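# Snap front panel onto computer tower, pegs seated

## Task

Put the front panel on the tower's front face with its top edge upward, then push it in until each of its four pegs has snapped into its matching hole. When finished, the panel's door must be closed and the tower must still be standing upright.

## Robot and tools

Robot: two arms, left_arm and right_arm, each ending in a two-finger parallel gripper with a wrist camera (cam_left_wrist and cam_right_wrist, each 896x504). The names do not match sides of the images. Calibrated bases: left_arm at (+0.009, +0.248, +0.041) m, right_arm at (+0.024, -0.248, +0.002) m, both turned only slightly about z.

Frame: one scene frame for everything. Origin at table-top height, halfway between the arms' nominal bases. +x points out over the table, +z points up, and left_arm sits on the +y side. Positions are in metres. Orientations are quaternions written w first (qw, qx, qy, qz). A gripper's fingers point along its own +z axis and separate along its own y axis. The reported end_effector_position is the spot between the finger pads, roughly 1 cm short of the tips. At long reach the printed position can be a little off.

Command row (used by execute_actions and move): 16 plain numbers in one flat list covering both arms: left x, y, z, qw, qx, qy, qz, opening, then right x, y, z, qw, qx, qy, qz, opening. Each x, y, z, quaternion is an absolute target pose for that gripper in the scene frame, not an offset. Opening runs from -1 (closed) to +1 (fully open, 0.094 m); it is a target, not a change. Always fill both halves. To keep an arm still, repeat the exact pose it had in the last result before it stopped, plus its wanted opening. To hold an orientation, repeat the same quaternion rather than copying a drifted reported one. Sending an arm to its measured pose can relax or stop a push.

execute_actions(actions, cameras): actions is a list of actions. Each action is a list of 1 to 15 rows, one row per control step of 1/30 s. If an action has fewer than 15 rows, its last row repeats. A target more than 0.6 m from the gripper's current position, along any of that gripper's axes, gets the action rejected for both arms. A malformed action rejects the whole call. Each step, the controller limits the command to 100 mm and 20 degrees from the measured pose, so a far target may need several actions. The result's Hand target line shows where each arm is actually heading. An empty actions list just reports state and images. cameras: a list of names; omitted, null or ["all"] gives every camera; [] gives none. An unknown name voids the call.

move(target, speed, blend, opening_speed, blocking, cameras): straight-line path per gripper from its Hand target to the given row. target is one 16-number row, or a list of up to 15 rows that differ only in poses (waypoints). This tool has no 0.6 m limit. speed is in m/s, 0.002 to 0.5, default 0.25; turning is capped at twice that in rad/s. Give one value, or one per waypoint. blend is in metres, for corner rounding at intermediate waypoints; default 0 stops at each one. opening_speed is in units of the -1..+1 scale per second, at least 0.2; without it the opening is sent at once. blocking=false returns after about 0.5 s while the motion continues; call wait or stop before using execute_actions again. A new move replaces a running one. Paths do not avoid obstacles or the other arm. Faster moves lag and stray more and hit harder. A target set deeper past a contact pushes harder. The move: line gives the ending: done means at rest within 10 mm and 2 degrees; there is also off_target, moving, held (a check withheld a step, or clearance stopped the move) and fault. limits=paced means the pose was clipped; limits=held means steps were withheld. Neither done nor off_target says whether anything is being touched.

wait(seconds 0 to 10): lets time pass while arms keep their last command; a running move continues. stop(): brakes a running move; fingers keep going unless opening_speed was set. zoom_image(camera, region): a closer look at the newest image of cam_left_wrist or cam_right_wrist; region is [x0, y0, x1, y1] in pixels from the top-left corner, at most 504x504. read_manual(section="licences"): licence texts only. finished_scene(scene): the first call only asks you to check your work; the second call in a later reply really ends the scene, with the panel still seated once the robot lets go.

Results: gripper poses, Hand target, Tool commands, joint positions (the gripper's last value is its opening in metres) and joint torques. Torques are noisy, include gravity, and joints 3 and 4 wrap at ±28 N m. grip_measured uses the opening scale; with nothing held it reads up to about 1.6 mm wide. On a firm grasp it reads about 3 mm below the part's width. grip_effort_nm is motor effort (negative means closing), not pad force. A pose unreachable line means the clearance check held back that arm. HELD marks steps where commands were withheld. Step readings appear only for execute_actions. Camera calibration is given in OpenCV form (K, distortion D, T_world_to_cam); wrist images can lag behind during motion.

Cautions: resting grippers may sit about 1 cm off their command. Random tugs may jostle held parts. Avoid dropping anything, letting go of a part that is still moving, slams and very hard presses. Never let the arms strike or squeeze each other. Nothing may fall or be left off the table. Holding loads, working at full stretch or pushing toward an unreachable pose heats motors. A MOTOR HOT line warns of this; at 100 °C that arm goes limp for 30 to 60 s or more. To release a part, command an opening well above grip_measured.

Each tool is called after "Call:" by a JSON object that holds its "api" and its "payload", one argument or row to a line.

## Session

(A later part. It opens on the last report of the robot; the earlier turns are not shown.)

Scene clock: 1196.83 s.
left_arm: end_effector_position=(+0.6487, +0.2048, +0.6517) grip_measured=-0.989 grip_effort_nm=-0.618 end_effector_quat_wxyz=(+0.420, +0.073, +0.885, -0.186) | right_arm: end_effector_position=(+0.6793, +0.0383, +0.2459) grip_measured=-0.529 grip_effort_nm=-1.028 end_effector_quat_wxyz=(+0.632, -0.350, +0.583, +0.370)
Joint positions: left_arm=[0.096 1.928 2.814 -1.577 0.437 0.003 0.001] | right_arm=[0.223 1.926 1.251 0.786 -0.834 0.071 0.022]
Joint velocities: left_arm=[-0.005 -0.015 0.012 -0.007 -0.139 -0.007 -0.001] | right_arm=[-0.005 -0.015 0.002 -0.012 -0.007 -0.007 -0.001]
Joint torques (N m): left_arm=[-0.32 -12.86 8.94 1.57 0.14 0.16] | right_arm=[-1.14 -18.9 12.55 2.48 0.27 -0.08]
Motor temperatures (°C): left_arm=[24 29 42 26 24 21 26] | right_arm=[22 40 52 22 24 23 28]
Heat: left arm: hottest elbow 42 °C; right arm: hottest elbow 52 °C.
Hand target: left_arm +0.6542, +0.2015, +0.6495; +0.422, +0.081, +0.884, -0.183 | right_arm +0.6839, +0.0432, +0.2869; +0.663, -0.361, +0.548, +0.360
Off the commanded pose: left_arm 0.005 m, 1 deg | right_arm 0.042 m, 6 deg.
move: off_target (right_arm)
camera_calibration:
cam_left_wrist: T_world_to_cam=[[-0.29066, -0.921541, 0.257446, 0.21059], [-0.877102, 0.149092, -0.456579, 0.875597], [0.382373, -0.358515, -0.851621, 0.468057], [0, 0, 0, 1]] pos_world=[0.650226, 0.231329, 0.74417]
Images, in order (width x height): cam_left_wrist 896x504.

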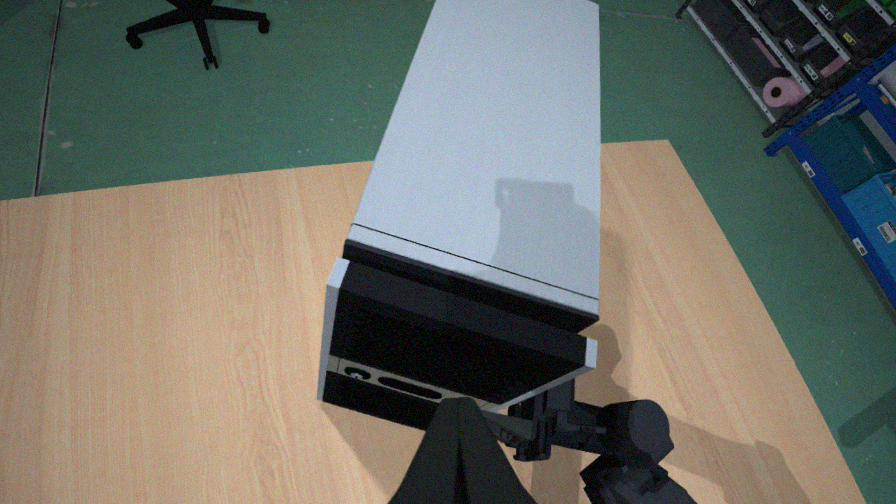

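Call:
{"api": "move", "payload": {
  "target": [0.65,0.2,0.65,0.42,0.077,0.885,-0.183,-1,0.683,0.038,0.295,0.6524,-0.3688,0.5597,0.3544,-0.95],
  "speed": [0.03],
  "cameras": ["cam_left_wrist"]
}}

Call:
{"api": "zoom_image", "payload": {
  "camera": "cam_left_wrist",
  "region": [250, 180, 650, 405]
}}

Call:
{"api": "move", "payload": {
  "target": [0.50,0.22,0.49,0.689,0.159,0.689,-0.159,-1,0.683,0.038,0.295,0.6524,-0.3688,0.5597,0.3544,-0.95],
  "cameras": ["cam_left_wrist"]
}}

Call:
{"api": "zoom_image", "payload": {
  "camera": "cam_left_wrist",
  "region": [250, 100, 650, 325]
}}

Scene clock: 1211.70 s.
left_arm: end_effector_position=(+0.6498, +0.2044, +0.6486) grip_measured=-0.989 grip_effort_nm=-0.613 end_effector_quat_wxyz=(+0.417, +0.072, +0.887, -0.184) | right_arm: end_effector_position=(+0.6785, +0.0385, +0.2440) grip_measured=-0.529 grip_effort_nm=-1.018 end_effector_quat_wxyz=(+0.625, -0.356, +0.591, +0.366)
Joint positions: left_arm=[0.094 1.928 2.808 -1.578 0.43 0.003 0.001] | right_arm=[0.223 1.915 1.251 0.737 -0.837 0.042 0.022]
Joint velocities: left_arm=[-0.015 -0.015 -0.017 0.007 -0.066 0.022 0.001] | right_arm=[0.005 -0.005 -0.012 -0.012 -0.037 -0.007 -0.001]
Joint torques (N m): left_arm=[-0.5 -14.74 6.04 2.14 0.11 0.11] | right_arm=[-1.32 -20.78 12.3 1.01 -0.23 -0.17]
Motor temperatures (°C): left_arm=[24 29 40 26 24 21 26] | right_arm=[22 39 51 23 24 23 28]
Heat: left arm: hottest elbow 40 °C; right arm: hottest elbow 51 °C.
Hand target: left_arm +0.6500, +0.2000, +0.6499; +0.420, +0.077, +0.886, -0.183 | right_arm +0.6809, +0.0375, +0.2944; +0.652, -0.368, +0.559, +0.354
Off the commanded pose: left_arm 0.005 m, 1 deg | right_arm 0.051 m, 5 deg.
move: off_target (right_arm)
camera_calibration:
cam_left_wrist: T_world_to_cam=[[-0.28661, -0.923308, 0.255649, 0.210237], [-0.880598, 0.148781, -0.449902, 0.87323], [0.377363, -0.354071, -0.855705, 0.469858], [0, 0, 0, 1]] pos_world=[0.651913, 0.230557, 0.74118]
Images, in order (width x height): cam_left_wrist 896x504.

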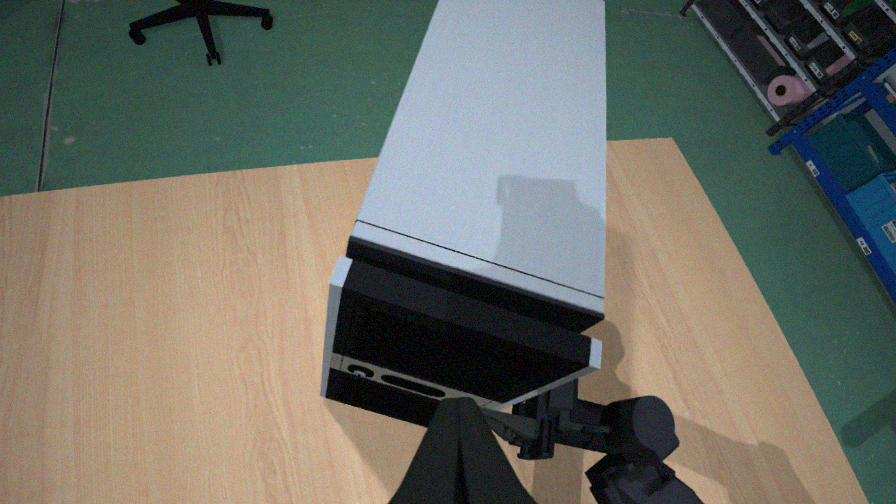

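Scaled by 1.260 from the camera's 896x504 image, which has a finer 1280x720 frame.

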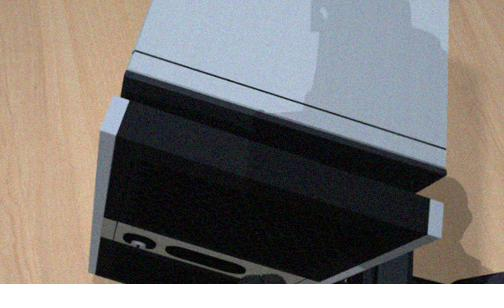

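Scene clock: 1214.03 s.
left_arm: end_effector_position=(+0.4974, +0.2154, +0.4844) grip_measured=-0.989 grip_effort_nm=-0.613 end_effector_quat_wxyz=(+0.684, +0.159, +0.694, -0.158) | right_arm: end_effector_position=(+0.6785, +0.0385, +0.2440) grip_measured=-0.529 grip_effort_nm=-1.018 end_effector_quat_wxyz=(+0.625, -0.356, +0.591, +0.366)
Joint positions: left_arm=[0.177 1.022 0.913 0.093 0.58 0.008 0.001] | right_arm=[0.223 1.915 1.251 0.737 -0.837 0.042 0.022]
Joint velocities: left_arm=[-0.005 0.005 0.002 0.002 -0.022 -0.066 -0.001] | right_arm=[0.005 -0.015 0.002 -0.007 -0.11 -0.022 0]
Joint torques (N m): left_arm=[0.67 -5.36 9.26 2.5 0.02 -0.11] | right_arm=[-1.55 -20.48 12.25 1.11 -0.19 -0.12]
Motor temperatures (°C): left_arm=[24 29 40 26 24 21 26] | right_arm=[22 39 51 22 24 23 28]
Heat: left arm: hottest elbow 40 °C; right arm: hottest elbow 51 °C.
Hand target: left_arm +0.4954, +0.2184, +0.4898; +0.690, +0.155, +0.689, -0.157 | right_arm +0.6811, +0.0375, +0.2943; +0.652, -0.368, +0.560, +0.355
Off the commanded pose: left_arm 0.008 m, 1 deg | right_arm 0.051 m, 5 deg.
move: off_target (right_arm)
camera_calibration:
cam_left_wrist: T_world_to_cam=[[-0.434797, -0.900479, -0.00941841, 0.415888], [-0.389263, 0.197367, -0.899734, 0.626517], [0.81205, -0.387535, -0.436338, -0.0214111], [0, 0, 0, 1]] pos_world=[0.442094, 0.242547, 0.558273]
Images, in order (width x height): cam_left_wrist 896x504.

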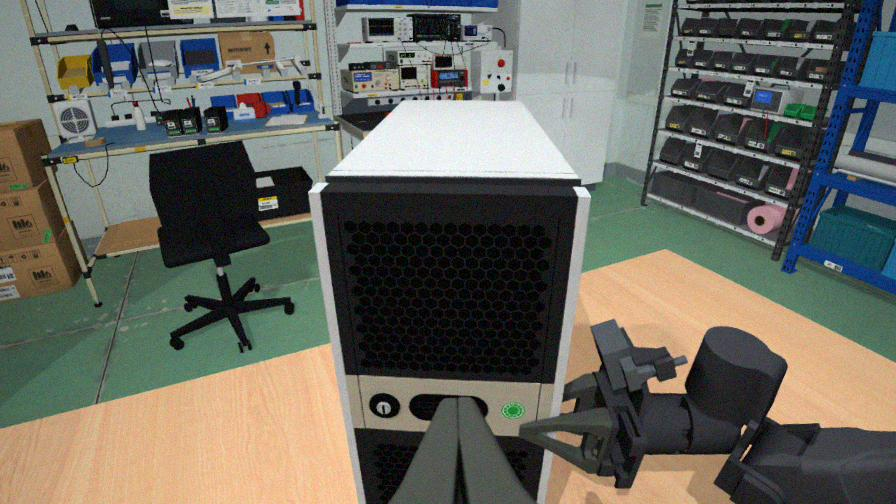

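Scaled by 1.260 from the camera's 896x504 image, which has a finer 1280x720 frame.

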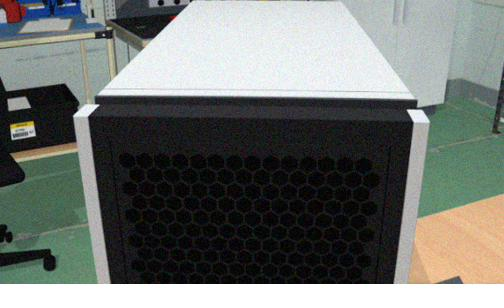

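Call:
{"api": "move", "payload": {
  "target": [0.50,0.22,0.49,0.689,0.159,0.689,-0.159,-1,0.679,0.033,0.304,0.6472,-0.3722,0.5652,0.3517,-0.95],
  "speed": [0.03],
  "cameras": ["cam_left_wrist"]
}}

Call:
{"api": "zoom_image", "payload": {
  "camera": "cam_left_wrist",
  "region": [250, 100, 650, 325]
}}

Call:
{"api": "move", "payload": {
  "target": [0.65,0.2,0.65,0.42,0.077,0.885,-0.183,-1,0.679,0.033,0.304,0.6472,-0.3722,0.5652,0.3517,-0.95],
  "cameras": ["cam_left_wrist"]
}}

Call:
{"api": "zoom_image", "payload": {
  "camera": "cam_left_wrist",
  "region": [250, 180, 650, 405]
}}

Scene clock: 1226.00 s.
left_arm: end_effector_position=(+0.4966, +0.2163, +0.4842) grip_measured=-0.989 grip_effort_nm=-0.618 end_effector_quat_wxyz=(+0.683, +0.161, +0.694, -0.161) | right_arm: end_effector_position=(+0.6760, +0.0361, +0.2479) grip_measured=-0.530 grip_effort_nm=-1.023 end_effector_quat_wxyz=(+0.614, -0.360, +0.599, +0.367)
Joint positions: left_arm=[0.183 1.022 0.912 0.093 0.592 0.007 0.001] | right_arm=[0.218 1.893 1.251 0.678 -0.85 0.024 0.022]
Joint velocities: left_arm=[-0.015 -0.015 0.007 -0.017 0.007 0.022 0.001] | right_arm=[0.005 -0.005 0.007 0.007 0.022 0.066 0.001]
Joint torques (N m): left_arm=[0.56 -4.19 10.13 2.63 0.09 -0.04] | right_arm=[-1.73 -21.6 11.99 1.35 -0.05 -0.13]
Motor temperatures (°C): left_arm=[24 29 41 26 24 21 26] | right_arm=[22 41 50 22 24 23 28]
Heat: left arm: hottest elbow 41 °C; right arm: hottest elbow 50 °C.
Hand target: left_arm +0.4999, +0.2200, +0.4899; +0.689, +0.159, +0.689, -0.159 | right_arm +0.6770, +0.0327, +0.3032; +0.647, -0.372, +0.565, +0.352
Off the commanded pose: left_arm 0.008 m, 1 deg | right_arm 0.056 m, 6 deg.
move: off_target (right_arm)
camera_calibration:
cam_left_wrist: T_world_to_cam=[[-0.440961, -0.897486, -0.00847506, 0.418265], [-0.388181, 0.199222, -0.899792, 0.625024], [0.80924, -0.393484, -0.436236, -0.0178698], [0, 0, 0, 1]] pos_world=[0.441522, 0.243837, 0.558141]
Images, in order (width x height): cam_left_wrist 896x504.

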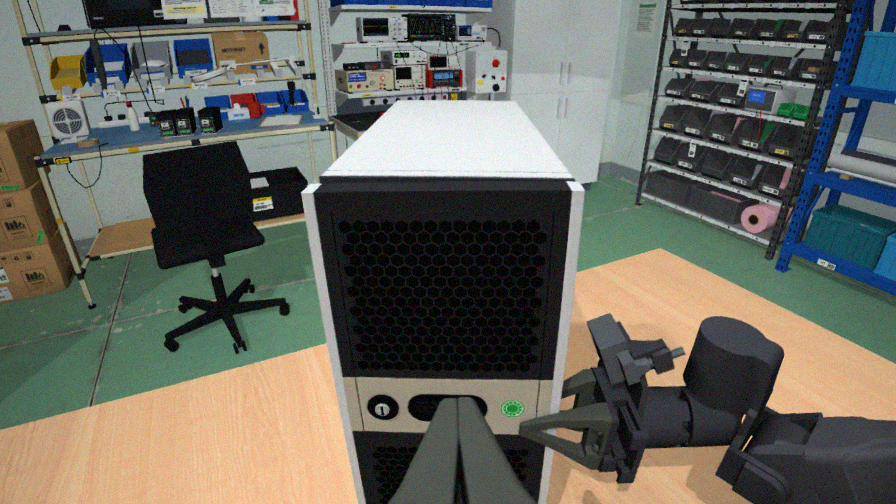

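Scaled by 1.260 from the camera's 896x504 image, which has a finer 1280x720 frame.

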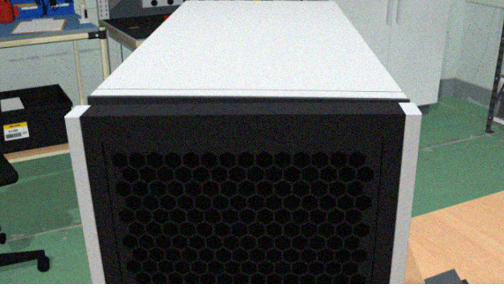

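Scene clock: 1229.03 s.
left_arm: end_effector_position=(+0.6488, +0.2051, +0.6518) grip_measured=-0.989 grip_effort_nm=-0.618 end_effector_quat_wxyz=(+0.421, +0.073, +0.885, -0.185) | right_arm: end_effector_position=(+0.6759, +0.0361, +0.2480) grip_measured=-0.530 grip_effort_nm=-1.018 end_effector_quat_wxyz=(+0.614, -0.360, +0.599, +0.367)
Joint positions: left_arm=[0.097 1.929 2.816 -1.578 0.437 0.003 0.001] | right_arm=[0.218 1.893 1.251 0.678 -0.85 0.024 0.022]
Joint velocities: left_arm=[0.005 0.015 0.012 -0.002 0.022 0.037 -0.001] | right_arm=[0.005 0.005 -0.007 -0.007 -0.022 -0.051 -0.001]
Joint torques (N m): left_arm=[-0.38 -12.75 8.99 1.59 0.13 0.15] | right_arm=[-1.49 -21.13 11.89 1.2 -0.02 -0.14]
Motor temperatures (°C): left_arm=[24 29 41 26 24 21 26] | right_arm=[22 41 50 22 24 23 28]
Heat: left arm: hottest elbow 41 °C; right arm: hottest elbow 50 °C.
Hand target: left_arm +0.6543, +0.2017, +0.6496; +0.422, +0.081, +0.884, -0.183 | right_arm +0.6771, +0.0327, +0.3032; +0.647, -0.371, +0.565, +0.352
Off the commanded pose: left_arm 0.006 m, 1 deg | right_arm 0.056 m, 6 deg.
move: off_target (right_arm)
camera_calibration:
cam_left_wrist: T_world_to_cam=[[-0.290648, -0.921663, 0.257023, 0.211114], [-0.876884, 0.149084, -0.457, 0.875848], [0.382882, -0.358205, -0.851522, 0.467747], [0, 0, 0, 1]] pos_world=[0.650285, 0.231551, 0.744298]
Images, in order (width x height): cam_left_wrist 896x504.

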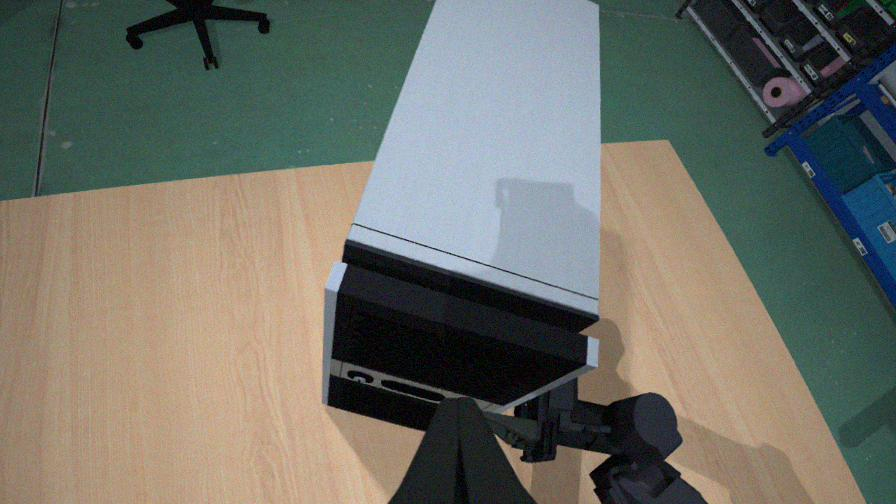

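Scaled by 1.260 from the camera's 896x504 image, which has a finer 1280x720 frame.

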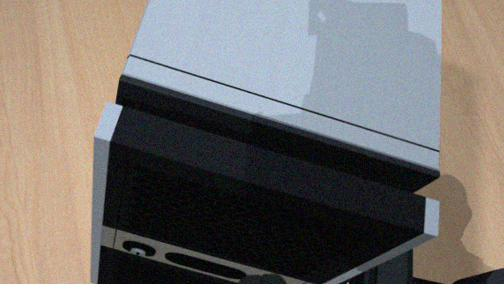

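Call:
{"api": "move", "payload": {
  "target": [0.50,0.22,0.49,0.689,0.159,0.689,-0.159,-1,0.678,0.031,0.300,0.6472,-0.3722,0.5652,0.3517,-0.95],
  "speed": 0.1,
  "cameras": ["cam_left_wrist"]
}}

Call:
{"api": "zoom_image", "payload": {
  "camera": "cam_left_wrist",
  "region": [250, 100, 650, 325]
}}

Scene clock: 1260.63 s.
left_arm: end_effector_position=(+0.4986, +0.2153, +0.4826) grip_measured=-0.989 grip_effort_nm=-0.613 end_effector_quat_wxyz=(+0.683, +0.158, +0.696, -0.158) | right_arm: end_effector_position=(+0.6759, +0.0359, +0.2480) grip_measured=-0.530 grip_effort_nm=-1.013 end_effector_quat_wxyz=(+0.614, -0.360, +0.599, +0.367)
Joint positions: left_arm=[0.176 1.026 0.913 0.092 0.577 0.008 0.001] | right_arm=[0.218 1.893 1.251 0.678 -0.851 0.024 0.022]
Joint velocities: left_arm=[0.005 -0.015 -0.002 -0.007 -0.037 -0.037 0] | right_arm=[-0.015 -0.034 0.007 0.002 0.007 0.007 0]
Joint torques (N m): left_arm=[0.73 -5.95 9.18 2.65 0.11 -0.08] | right_arm=[-1.79 -21.01 11.21 1.88 -0.08 -0.12]
Motor temperatures (°C): left_arm=[24 29 41 26 24 21 26] | right_arm=[22 40 50 22 24 23 28]
Heat: left arm: hottest elbow 41 °C; right arm: hottest elbow 50 °C.
Hand target: left_arm +0.4953, +0.2182, +0.4898; +0.690, +0.155, +0.689, -0.158 | right_arm +0.6766, +0.0308, +0.2992; +0.647, -0.372, +0.565, +0.352
Off the commanded pose: left_arm 0.009 m, 1 deg | right_arm 0.052 m, 6 deg.
move: off_target (right_arm)
camera_calibration:
cam_left_wrist: T_world_to_cam=[[-0.433801, -0.90098, -0.00716864, 0.414853], [-0.393235, 0.19648, -0.898199, 0.626856], [0.810668, -0.386821, -0.439531, -0.0210923], [0, 0, 0, 1]] pos_world=[0.443565, 0.242451, 0.556744]
Images, in order (width x height): cam_left_wrist 896x504.

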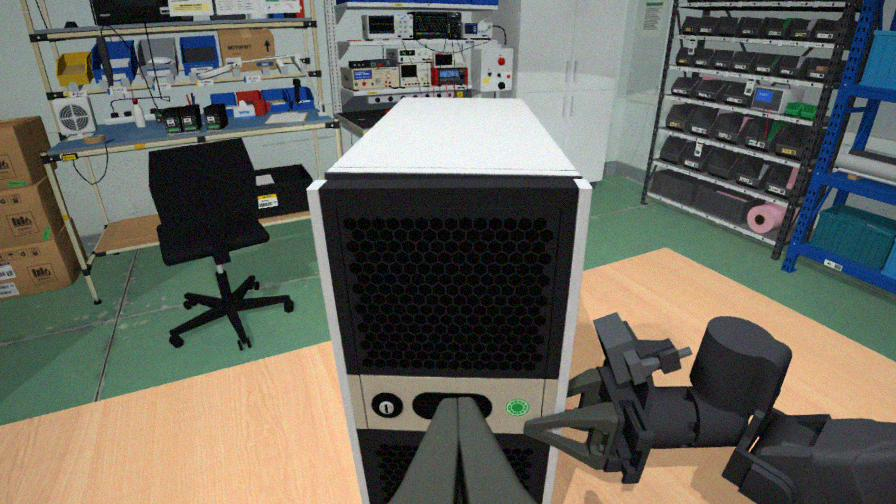

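Scaled by 1.260 from the camera's 896x504 image, which has a finer 1280x720 frame.

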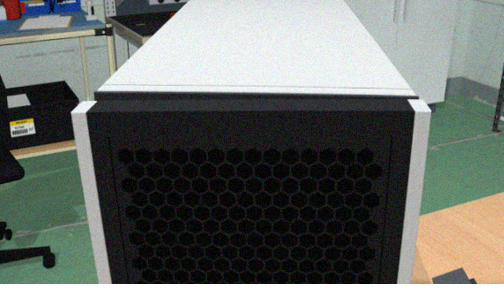

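Call:
{"api": "move", "payload": {
  "target": [0.50,0.22,0.49,0.689,0.159,0.689,-0.159,-1,0.677,0.028,0.288,0.6472,-0.3722,0.5652,0.3517,-0.95],
  "speed": 0.03,
  "cameras": ["cam_left_wrist"]
}}

Call:
{"api": "zoom_image", "payload": {
  "camera": "cam_left_wrist",
  "region": [250, 100, 650, 325]
}}

Scene clock: 1272.63 s.
left_arm: end_effector_position=(+0.4977, +0.2165, +0.4828) grip_measured=-0.989 grip_effort_nm=-0.608 end_effector_quat_wxyz=(+0.683, +0.161, +0.695, -0.161) | right_arm: end_effector_position=(+0.6752, +0.0358, +0.2493) grip_measured=-0.530 grip_effort_nm=-1.018 end_effector_quat_wxyz=(+0.616, -0.363, +0.595, +0.367)
Joint positions: left_arm=[0.183 1.026 0.912 0.094 0.592 0.007 0.001] | right_arm=[0.217 1.893 1.251 0.685 -0.856 0.023 0.022]
Joint velocities: left_arm=[-0.015 -0.005 -0.017 0.007 -0.022 -0.037 0] | right_arm=[-0.005 0.005 -0.017 0.007 -0.007 0.007 0]
Joint torques (N m): left_arm=[0.85 -4.84 10.13 2.59 0.08 -0.04] | right_arm=[-1.96 -20.07 10 2.58 -0.04 -0.16]
Motor temperatures (°C): left_arm=[24 29 41 26 24 21 26] | right_arm=[22 40 50 22 24 23 28]
Heat: left arm: hottest elbow 41 °C; right arm: hottest elbow 50 °C.
Hand target: left_arm +0.4999, +0.2201, +0.4900; +0.689, +0.159, +0.689, -0.159 | right_arm +0.6763, +0.0282, +0.2876; +0.647, -0.372, +0.565, +0.352
Off the commanded pose: left_arm 0.008 m, 1 deg | right_arm 0.040 m, 5 deg.
move: off_target (right_arm)
camera_calibration:
cam_left_wrist: T_world_to_cam=[[-0.440644, -0.897652, -0.00737698, 0.418264], [-0.390485, 0.19907, -0.898829, 0.624857], [0.808303, -0.393183, -0.438238, -0.0179214], [0, 0, 0, 1]] pos_world=[0.442789, 0.244019, 0.556871]
Images, in order (width x height): cam_left_wrist 896x504.

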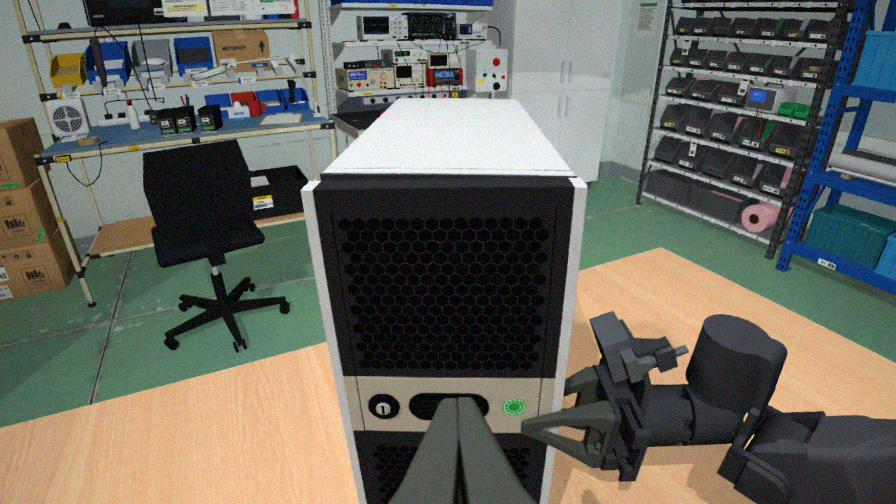

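Scaled by 1.260 from the camera's 896x504 image, which has a finer 1280x720 frame.

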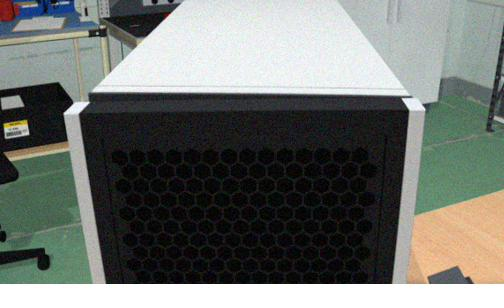

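Call:
{"api": "move", "payload": {
  "target": [0.50,0.22,0.49,0.689,0.159,0.689,-0.159,-1,0.677,0.026,0.279,0.6472,-0.3722,0.5652,0.3517,-0.95],
  "speed": 0.02,
  "cameras": ["cam_left_wrist"]
}}

Call:
{"api": "zoom_image", "payload": {
  "camera": "cam_left_wrist",
  "region": [250, 100, 650, 325]
}}

Scene clock: 1277.20 s.
left_arm: end_effector_position=(+0.4976, +0.2164, +0.4829) grip_measured=-0.989 grip_effort_nm=-0.618 end_effector_quat_wxyz=(+0.683, +0.161, +0.694, -0.161) | right_arm: end_effector_position=(+0.6739, +0.0341, +0.2502) grip_measured=-0.530 grip_effort_nm=-1.023 end_effector_quat_wxyz=(+0.621, -0.365, +0.590, +0.366)
Joint positions: left_arm=[0.183 1.026 0.912 0.094 0.592 0.007 0.001] | right_arm=[0.214 1.893 1.245 0.706 -0.86 0.023 0.022]
Joint velocities: left_arm=[-0.005 -0.005 -0.002 -0.007 -0.022 -0.007 0.001] | right_arm=[0.015 -0.005 -0.012 -0.012 -0.022 -0.022 0]
Joint torques (N m): left_arm=[0.62 -5.01 10.13 2.71 0.1 -0.05] | right_arm=[-1.61 -19.14 9.8 2.7 -0.04 -0.12]
Motor temperatures (°C): left_arm=[24 28 42 26 24 21 26] | right_arm=[22 40 50 22 24 23 28]
Heat: left arm: hottest elbow 42 °C; right arm: hottest elbow 50 °C.
Hand target: left_arm +0.4999, +0.2200, +0.4900; +0.689, +0.159, +0.689, -0.159 | right_arm +0.6765, +0.0261, +0.2787; +0.647, -0.372, +0.565, +0.352
Off the commanded pose: left_arm 0.008 m, 1 deg | right_arm 0.030 m, 5 deg.
move: off_target (right_arm)
camera_calibration:
cam_left_wrist: T_world_to_cam=[[-0.440984, -0.897483, -0.00758294, 0.418432], [-0.390068, 0.199258, -0.898968, 0.624752], [0.80832, -0.393472, -0.437949, -0.0179709], [0, 0, 0, 1]] pos_world=[0.442744, 0.243978, 0.556935]
Images, in order (width x height): cam_left_wrist 896x504.

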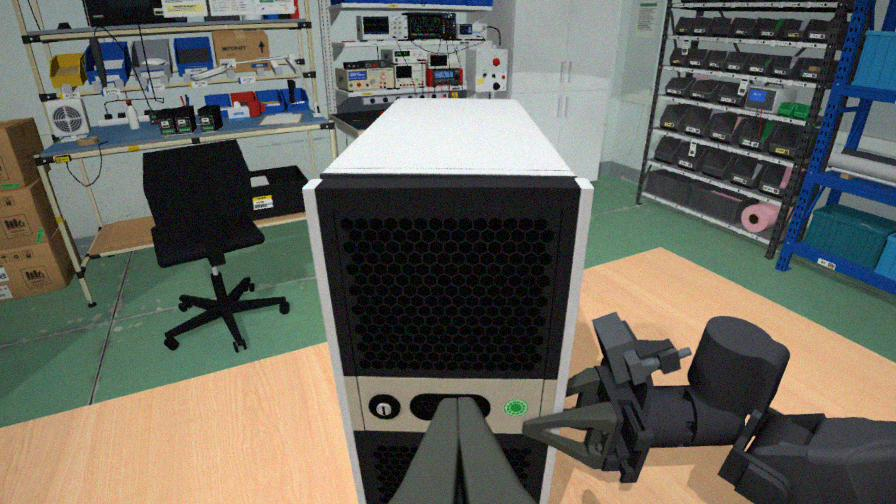

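Scaled by 1.260 from the camera's 896x504 image, which has a finer 1280x720 frame.

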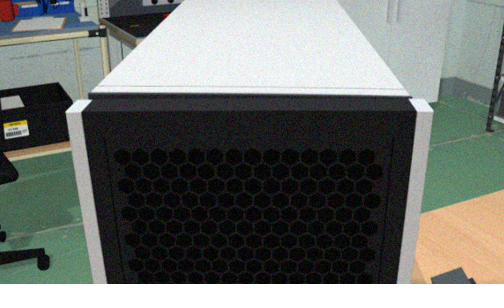

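Call:
{"api": "move", "payload": {
  "target": [0.50,0.22,0.49,0.689,0.159,0.689,-0.159,-1,0.677,0.026,0.271,0.6472,-0.3722,0.5652,0.3517,-0.95],
  "speed": 0.02,
  "cameras": ["cam_left_wrist"]
}}

Call:
{"api": "zoom_image", "payload": {
  "camera": "cam_left_wrist",
  "region": [250, 100, 650, 325]
}}

Scene clock: 1283.63 s.
left_arm: end_effector_position=(+0.4976, +0.2164, +0.4829) grip_measured=-0.989 grip_effort_nm=-0.623 end_effector_quat_wxyz=(+0.683, +0.161, +0.694, -0.161) | right_arm: end_effector_position=(+0.6733, +0.0340, +0.2448) grip_measured=-0.530 grip_effort_nm=-1.023 end_effector_quat_wxyz=(+0.622, -0.365, +0.589, +0.366)
Joint positions: left_arm=[0.183 1.026 0.912 0.094 0.592 0.007 0.001] | right_arm=[0.214 1.901 1.239 0.723 -0.861 0.023 0.022]
Joint velocities: left_arm=[-0.015 0.005 -0.012 0.002 -0.022 0.007 0] | right_arm=[-0.024 -0.005 0.007 0.002 -0.051 -0.007 0.001]
Joint torques (N m): left_arm=[0.62 -5.01 10.11 2.48 0.09 -0.05] | right_arm=[-2.37 -18.43 9.8 2.66 -0.04 -0.16]
Motor temperatures (°C): left_arm=[24 28 42 26 24 21 26] | right_arm=[22 40 49 22 24 23 28]
Heat: left arm: hottest elbow 42 °C; right arm: hottest elbow 49 °C.
Hand target: left_arm +0.4999, +0.2200, +0.4899; +0.689, +0.159, +0.689, -0.159 | right_arm +0.6766, +0.0261, +0.2711; +0.647, -0.372, +0.565, +0.352
Off the commanded pose: left_arm 0.008 m, 1 deg | right_arm 0.028 m, 4 deg.
move: off_target (right_arm)
camera_calibration:
cam_left_wrist: T_world_to_cam=[[-0.440984, -0.897483, -0.00758294, 0.418432], [-0.390068, 0.199258, -0.898968, 0.624752], [0.80832, -0.393472, -0.437949, -0.0179709], [0, 0, 0, 1]] pos_world=[0.442744, 0.243978, 0.556935]
Images, in order (width x height): cam_left_wrist 896x504.

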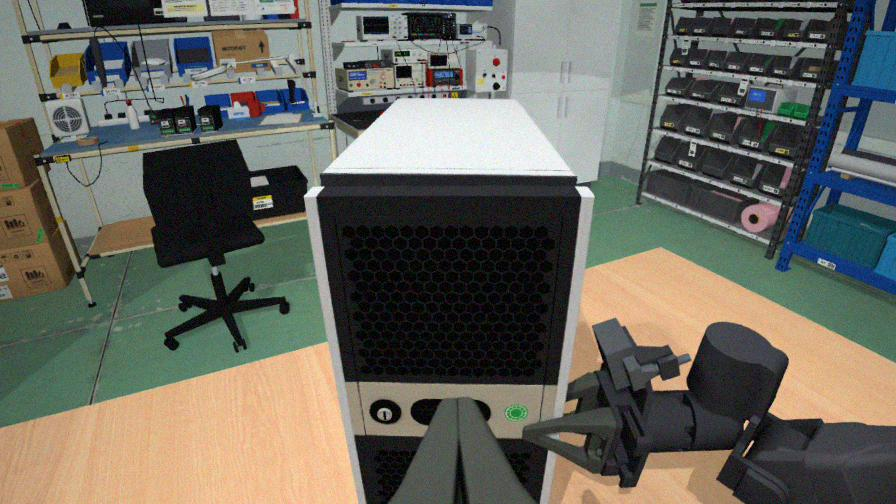

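Scaled by 1.260 from the camera's 896x504 image, which has a finer 1280x720 frame.

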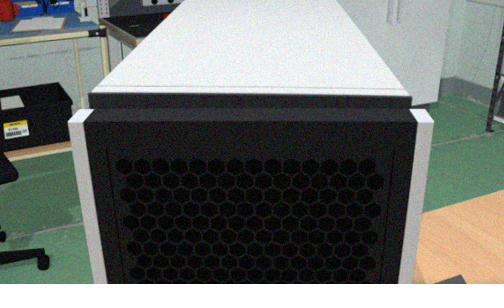

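Call:
{"api": "move", "payload": {
  "target": [0.50,0.22,0.49,0.689,0.159,0.689,-0.159,-1,0.685,0.0215,0.271,0.6472,-0.3722,0.5652,0.3517,-0.95],
  "speed": 0.02,
  "cameras": ["cam_left_wrist"]
}}

Call:
{"api": "zoom_image", "payload": {
  "camera": "cam_left_wrist",
  "region": [250, 100, 650, 325]
}}

Scene clock: 1289.77 s.
left_arm: end_effector_position=(+0.4976, +0.2164, +0.4829) grip_measured=-0.989 grip_effort_nm=-0.613 end_effector_quat_wxyz=(+0.683, +0.161, +0.694, -0.161) | right_arm: end_effector_position=(+0.6753, +0.0295, +0.2359) grip_measured=-0.530 grip_effort_nm=-1.009 end_effector_quat_wxyz=(+0.617, -0.365, +0.592, +0.368)
Joint positions: left_arm=[0.183 1.026 0.912 0.094 0.592 0.007 0.001] | right_arm=[0.205 1.915 1.239 0.724 -0.873 0.023 0.022]
Joint velocities: left_arm=[0.005 -0.015 -0.007 -0.007 0.095 -0.037 0] | right_arm=[-0.015 -0.005 -0.002 -0.012 -0.007 -0.022 -0.001]
Joint torques (N m): left_arm=[0.56 -4.42 10.18 2.71 0.09 -0.05] | right_arm=[-2.43 -18.32 11.41 2.62 0.06 -0.1]
Motor temperatures (°C): left_arm=[24 28 42 26 24 21 26] | right_arm=[22 40 49 22 24 23 28]
Heat: left arm: hottest elbow 42 °C; right arm: hottest elbow 49 °C.
Hand target: left_arm +0.4999, +0.2200, +0.4899; +0.689, +0.159, +0.689, -0.159 | right_arm +0.6836, +0.0213, +0.2709; +0.647, -0.372, +0.565, +0.352
Off the commanded pose: left_arm 0.008 m, 1 deg | right_arm 0.037 m, 5 deg.
move: off_target (right_arm)
camera_calibration:
cam_left_wrist: T_world_to_cam=[[-0.440984, -0.897483, -0.00758294, 0.418432], [-0.390068, 0.199258, -0.898968, 0.624752], [0.80832, -0.393472, -0.437949, -0.0179709], [0, 0, 0, 1]] pos_world=[0.442744, 0.243978, 0.556935]
Images, in order (width x height): cam_left_wrist 896x504.

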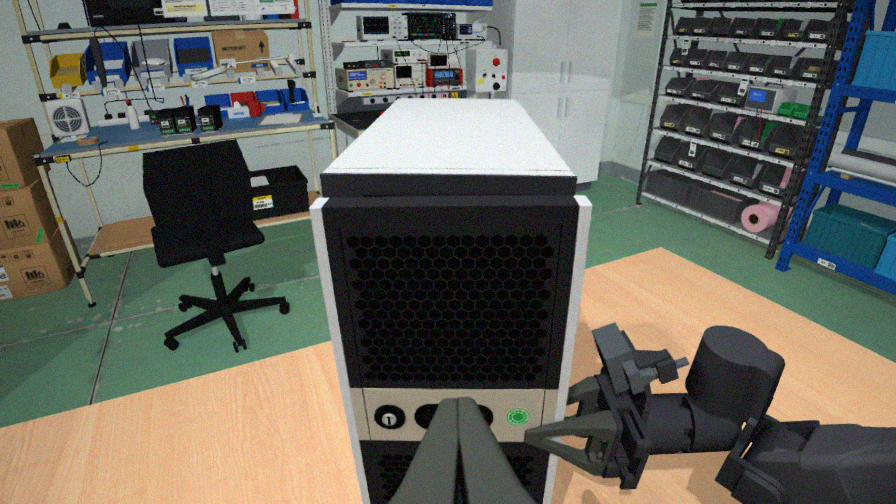

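Scaled by 1.260 from the camera's 896x504 image, which has a finer 1280x720 frame.

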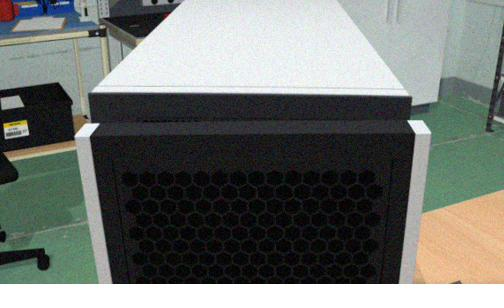

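Call:
{"api": "move", "payload": {
  "target": [0.50,0.22,0.49,0.689,0.159,0.689,-0.159,-1,0.677,0.026,0.303,0.6472,-0.3722,0.5652,0.3517,-0.95],
  "speed": 0.03,
  "cameras": []
}}

Scene clock: 1296.83 s.
left_arm: end_effector_position=(+0.4977, +0.2166, +0.4829) grip_measured=-0.989 grip_effort_nm=-0.608 end_effector_quat_wxyz=(+0.683, +0.161, +0.694, -0.161) | right_arm: end_effector_position=(+0.6734, +0.0286, +0.2468) grip_measured=-0.530 grip_effort_nm=-1.013 end_effector_quat_wxyz=(+0.614, -0.363, +0.597, +0.367)
Joint positions: left_arm=[0.183 1.026 0.912 0.094 0.592 0.007 0.001] | right_arm=[0.205 1.887 1.239 0.683 -0.868 0.019 0.022]
Joint velocities: left_arm=[-0.005 -0.024 0.002 -0.007 -0.022 -0.007 0] | right_arm=[-0.015 -0.005 0.002 -0.002 -0.066 -0.007 -0.001]
Joint torques (N m): left_arm=[0.73 -4.54 10.18 2.69 0.11 -0.05] | right_arm=[-1.55 -20.66 11.99 1.55 0.26 -0.05]
Motor temperatures (°C): left_arm=[24 28 42 26 24 21 26] | right_arm=[22 41 50 22 24 23 28]
Heat: left arm: hottest elbow 42 °C; right arm: hottest elbow 50 °C.
Hand target: left_arm +0.4999, +0.2202, +0.4899; +0.689, +0.159, +0.689, -0.159 | right_arm +0.6749, +0.0256, +0.3022; +0.647, -0.371, +0.565, +0.352
Off the commanded pose: left_arm 0.008 m, 1 deg | right_arm 0.056 m, 6 deg.
move: off_target (right_arm)
No camera images: "cameras" was empty.

Height is right now. y has drifted; I'll look.

Call:
{"api": "move", "payload": {
  "target": [0.50,0.22,0.49,0.689,0.159,0.689,-0.159,-1,0.677,0.030,0.300,0.6472,-0.3722,0.5652,0.3517,-0.95],
  "speed": 0.03,
  "cameras": ["cam_left_wrist"]
}}

Call:
{"api": "zoom_image", "payload": {
  "camera": "cam_left_wrist",
  "region": [250, 100, 650, 325]
}}

Scene clock: 1301.83 s.
left_arm: end_effector_position=(+0.4977, +0.2166, +0.4829) grip_measured=-0.989 grip_effort_nm=-0.613 end_effector_quat_wxyz=(+0.683, +0.161, +0.694, -0.161) | right_arm: end_effector_position=(+0.6737, +0.0284, +0.2468) grip_measured=-0.530 grip_effort_nm=-1.018 end_effector_quat_wxyz=(+0.614, -0.363, +0.598, +0.366)
Joint positions: left_arm=[0.183 1.026 0.912 0.094 0.592 0.007 0.001] | right_arm=[0.205 1.887 1.239 0.683 -0.866 0.019 0.022]
Joint velocities: left_arm=[-0.005 -0.005 0.002 -0.002 -0.081 -0.125 0] | right_arm=[-0.005 -0.005 0.007 0.002 -0.081 -0.051 0.001]
Joint torques (N m): left_arm=[0.62 -4.66 10.17 2.63 0.1 -0.05] | right_arm=[-1.61 -21.13 11.96 1.63 0.42 -0.03]
Motor temperatures (°C): left_arm=[24 28 42 26 24 21 26] | right_arm=[22 42 50 22 24 23 28]
Heat: left arm: hottest elbow 42 °C; right arm: hottest elbow 50 °C.
Hand target: left_arm +0.4999, +0.2200, +0.4899; +0.689, +0.159, +0.689, -0.159 | right_arm +0.6749, +0.0294, +0.2995; +0.647, -0.371, +0.565, +0.352
Off the commanded pose: left_arm 0.008 m, 1 deg | right_arm 0.053 m, 6 deg.
move: off_target (right_arm)
camera_calibration:
cam_left_wrist: T_world_to_cam=[[-0.440641, -0.897651, -0.00758294, 0.418471], [-0.390144, 0.199109, -0.898968, 0.62479], [0.80847, -0.393164, -0.437949, -0.0180489], [0, 0, 0, 1]] pos_world=[0.442745, 0.244143, 0.556935]
Images, in order (width x height): cam_left_wrist 896x504.

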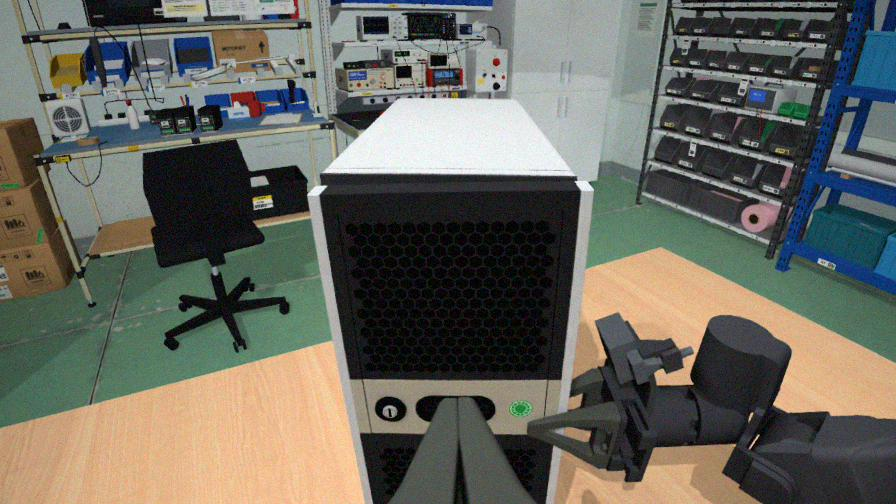

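Scaled by 1.260 from the camera's 896x504 image, which has a finer 1280x720 frame.

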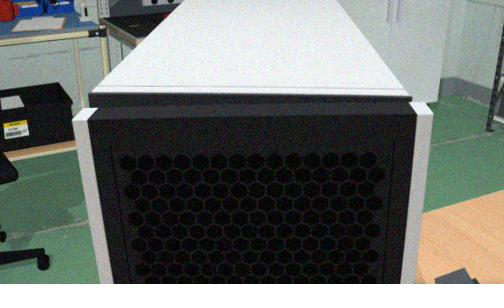

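Call:
{"api": "move", "payload": {
  "target": [0.50,0.22,0.49,0.689,0.159,0.689,-0.159,-1,0.678,0.036,0.300,0.6598,-0.3642,0.5507,0.3589,-0.95],
  "speed": 0.03,
  "cameras": ["cam_left_wrist"]
}}

Call:
{"api": "zoom_image", "payload": {
  "camera": "cam_left_wrist",
  "region": [250, 100, 650, 325]
}}

Scene clock: 1309.50 s.
left_arm: end_effector_position=(+0.4977, +0.2166, +0.4829) grip_measured=-0.989 grip_effort_nm=-0.603 end_effector_quat_wxyz=(+0.683, +0.161, +0.694, -0.161) | right_arm: end_effector_position=(+0.6735, +0.0302, +0.2586) grip_measured=-0.531 grip_effort_nm=-1.013 end_effector_quat_wxyz=(+0.629, -0.356, +0.584, +0.369)
Joint positions: left_arm=[0.183 1.026 0.912 0.094 0.592 0.007 0.001] | right_arm=[0.21 1.887 1.239 0.746 -0.854 0.057 0.022]
Joint velocities: left_arm=[0.005 -0.015 -0.007 -0.007 0.022 0.037 0] | right_arm=[0.005 -0.015 -0.012 0.002 -0.037 -0.037 0]
Joint torques (N m): left_arm=[0.73 -4.95 10.17 2.55 0.08 -0.03] | right_arm=[0.03 -19.02 12.03 2.84 0.51 0.02]
Motor temperatures (°C): left_arm=[24 28 43 26 24 21 26] | right_arm=[22 42 51 22 24 23 28]
Heat: left arm: hottest elbow 43 °C; right arm: hottest elbow 51 °C.
Hand target: left_arm +0.4999, +0.2200, +0.4899; +0.689, +0.159, +0.689, -0.159 | right_arm +0.6761, +0.0354, +0.3000; +0.660, -0.363, +0.550, +0.360
Off the commanded pose: left_arm 0.008 m, 1 deg | right_arm 0.042 m, 5 deg.
move: off_target (right_arm)
camera_calibration:
cam_left_wrist: T_world_to_cam=[[-0.440641, -0.897651, -0.00758294, 0.418471], [-0.390144, 0.199109, -0.898968, 0.62479], [0.80847, -0.393164, -0.437949, -0.0180489], [0, 0, 0, 1]] pos_world=[0.442745, 0.244143, 0.556935]
Images, in order (width x height): cam_left_wrist 896x504.

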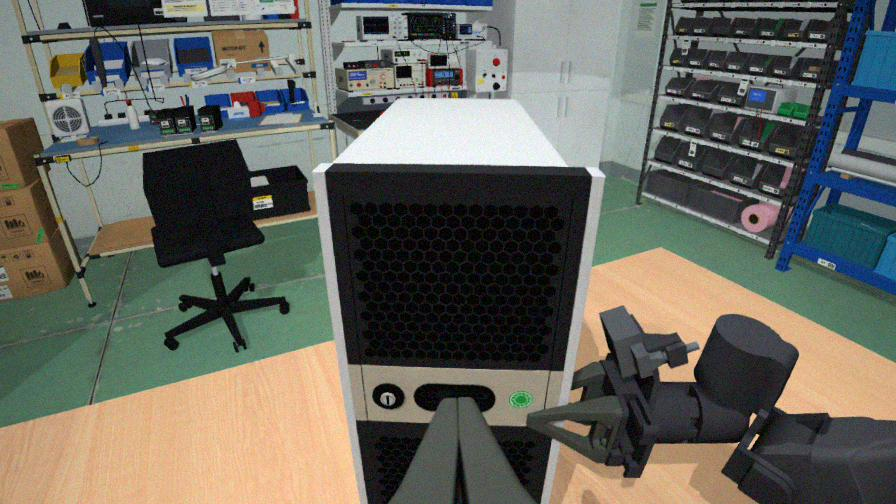

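Scaled by 1.260 from the camera's 896x504 image, which has a finer 1280x720 frame.

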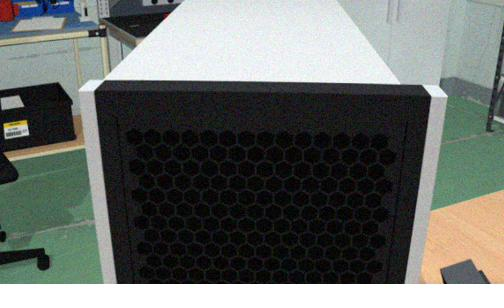

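Call:
{"api": "move", "payload": {
  "target": [0.50,0.22,0.49,0.689,0.159,0.689,-0.159,-1,0.677,0.0345,0.286,0.6510,-0.3698,0.5614,0.3537,-0.95],
  "speed": 0.03,
  "cameras": ["cam_left_wrist"]
}}

Call:
{"api": "zoom_image", "payload": {
  "camera": "cam_left_wrist",
  "region": [250, 100, 650, 325]
}}

Scene clock: 1316.47 s.
left_arm: end_effector_position=(+0.4977, +0.2166, +0.4829) grip_measured=-0.989 grip_effort_nm=-0.623 end_effector_quat_wxyz=(+0.683, +0.161, +0.694, -0.161) | right_arm: end_effector_position=(+0.6737, +0.0302, +0.2575) grip_measured=-0.531 grip_effort_nm=-1.018 end_effector_quat_wxyz=(+0.628, -0.356, +0.585, +0.368)
Joint positions: left_arm=[0.183 1.026 0.912 0.094 0.592 0.007 0.001] | right_arm=[0.21 1.887 1.239 0.74 -0.853 0.052 0.022]
Joint velocities: left_arm=[-0.005 0.005 -0.007 -0.002 -0.022 0.022 0] | right_arm=[-0.005 -0.024 -0.007 -0.002 0.066 -0.022 -0.001]
Joint torques (N m): left_arm=[0.21 -4.54 10.11 2.56 0.08 -0.05] | right_arm=[-0.91 -18.14 11.3 1.62 0.35 -0.32]
Motor temperatures (°C): left_arm=[24 28 43 26 24 21 26] | right_arm=[22 42 51 22 24 23 28]
Heat: left arm: hottest elbow 43 °C; right arm: hottest elbow 51 °C.
Hand target: left_arm +0.4999, +0.2200, +0.4899; +0.689, +0.159, +0.689, -0.159 | right_arm +0.6762, +0.0341, +0.2859; +0.651, -0.369, +0.561, +0.354
Off the commanded pose: left_arm 0.008 m, 1 deg | right_arm 0.029 m, 4 deg.
move: off_target (right_arm)
camera_calibration:
cam_left_wrist: T_world_to_cam=[[-0.440641, -0.897651, -0.00758294, 0.418471], [-0.390144, 0.199109, -0.898968, 0.62479], [0.80847, -0.393164, -0.437949, -0.0180489], [0, 0, 0, 1]] pos_world=[0.442745, 0.244143, 0.556935]
Images, in order (width x height): cam_left_wrist 896x504.

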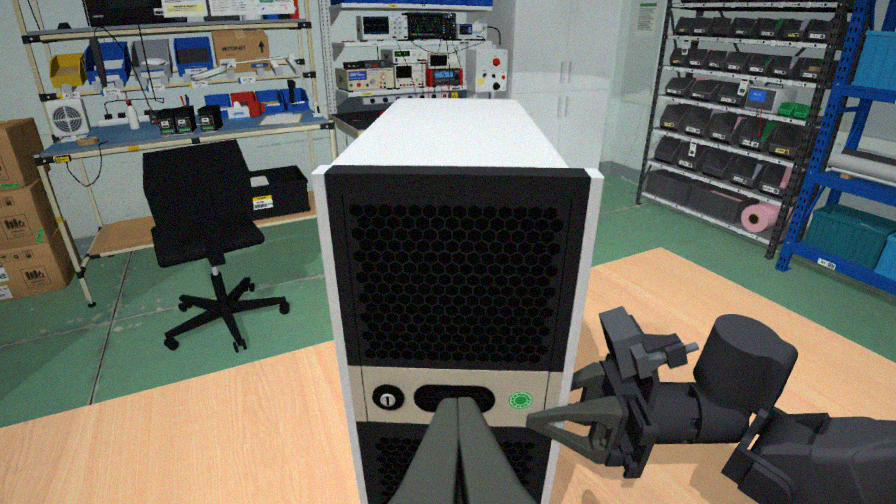

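Scaled by 1.260 from the camera's 896x504 image, which has a finer 1280x720 frame.

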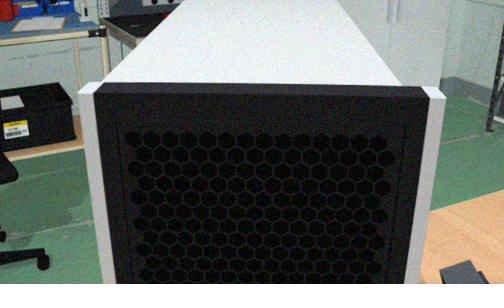

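Call:
{"api": "move", "payload": {
  "target": [0.50,0.22,0.49,0.689,0.159,0.689,-0.159,-1,0.677,0.0335,0.286,0.6419,-0.3755,0.5706,0.3489,-0.95],
  "speed": 0.03,
  "cameras": ["cam_left_wrist"]
}}

Call:
{"api": "zoom_image", "payload": {
  "camera": "cam_left_wrist",
  "region": [250, 100, 650, 325]
}}

Scene clock: 1323.20 s.
left_arm: end_effector_position=(+0.4977, +0.2166, +0.4829) grip_measured=-0.989 grip_effort_nm=-0.618 end_effector_quat_wxyz=(+0.683, +0.161, +0.694, -0.161) | right_arm: end_effector_position=(+0.6741, +0.0305, +0.2460) grip_measured=-0.531 grip_effort_nm=-1.018 end_effector_quat_wxyz=(+0.616, -0.363, +0.598, +0.361)
Joint positions: left_arm=[0.183 1.026 0.912 0.094 0.592 0.007 0.001] | right_arm=[0.21 1.887 1.239 0.678 -0.855 0.008 0.022]
Joint velocities: left_arm=[-0.015 0.024 -0.017 -0.007 0.037 -0.11 -0.002] | right_arm=[-0.005 -0.024 -0.002 -0.017 0.022 0.007 -0.001]
Joint torques (N m): left_arm=[0.32 -4.54 10.19 2.55 0.1 -0.06] | right_arm=[-1.55 -19.43 11.48 1.57 0.2 -0.17]
Motor temperatures (°C): left_arm=[24 28 43 26 24 21 26] | right_arm=[22 42 51 22 24 23 28]
Heat: left arm: hottest elbow 43 °C; right arm: hottest elbow 51 °C.
Hand target: left_arm +0.4999, +0.2200, +0.4899; +0.689, +0.159, +0.689, -0.159 | right_arm +0.6756, +0.0331, +0.2856; +0.642, -0.375, +0.570, +0.349
Off the commanded pose: left_arm 0.008 m, 1 deg | right_arm 0.040 m, 5 deg.
move: off_target (right_arm)
camera_calibration:
cam_left_wrist: T_world_to_cam=[[-0.440641, -0.897651, -0.00758294, 0.418471], [-0.390144, 0.199109, -0.898968, 0.62479], [0.80847, -0.393164, -0.437949, -0.0180489], [0, 0, 0, 1]] pos_world=[0.442745, 0.244143, 0.556935]
Images, in order (width x height): cam_left_wrist 896x504.

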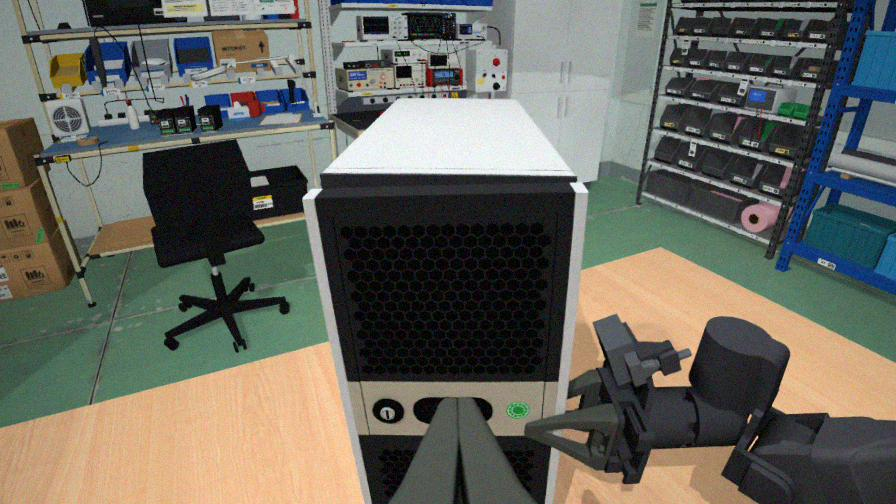

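Scaled by 1.260 from the camera's 896x504 image, which has a finer 1280x720 frame.

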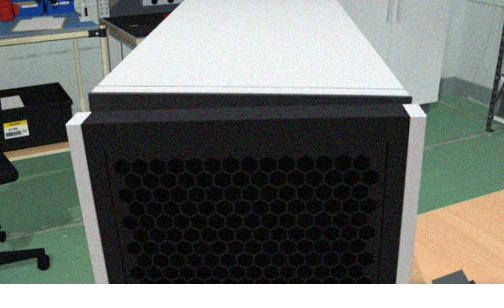

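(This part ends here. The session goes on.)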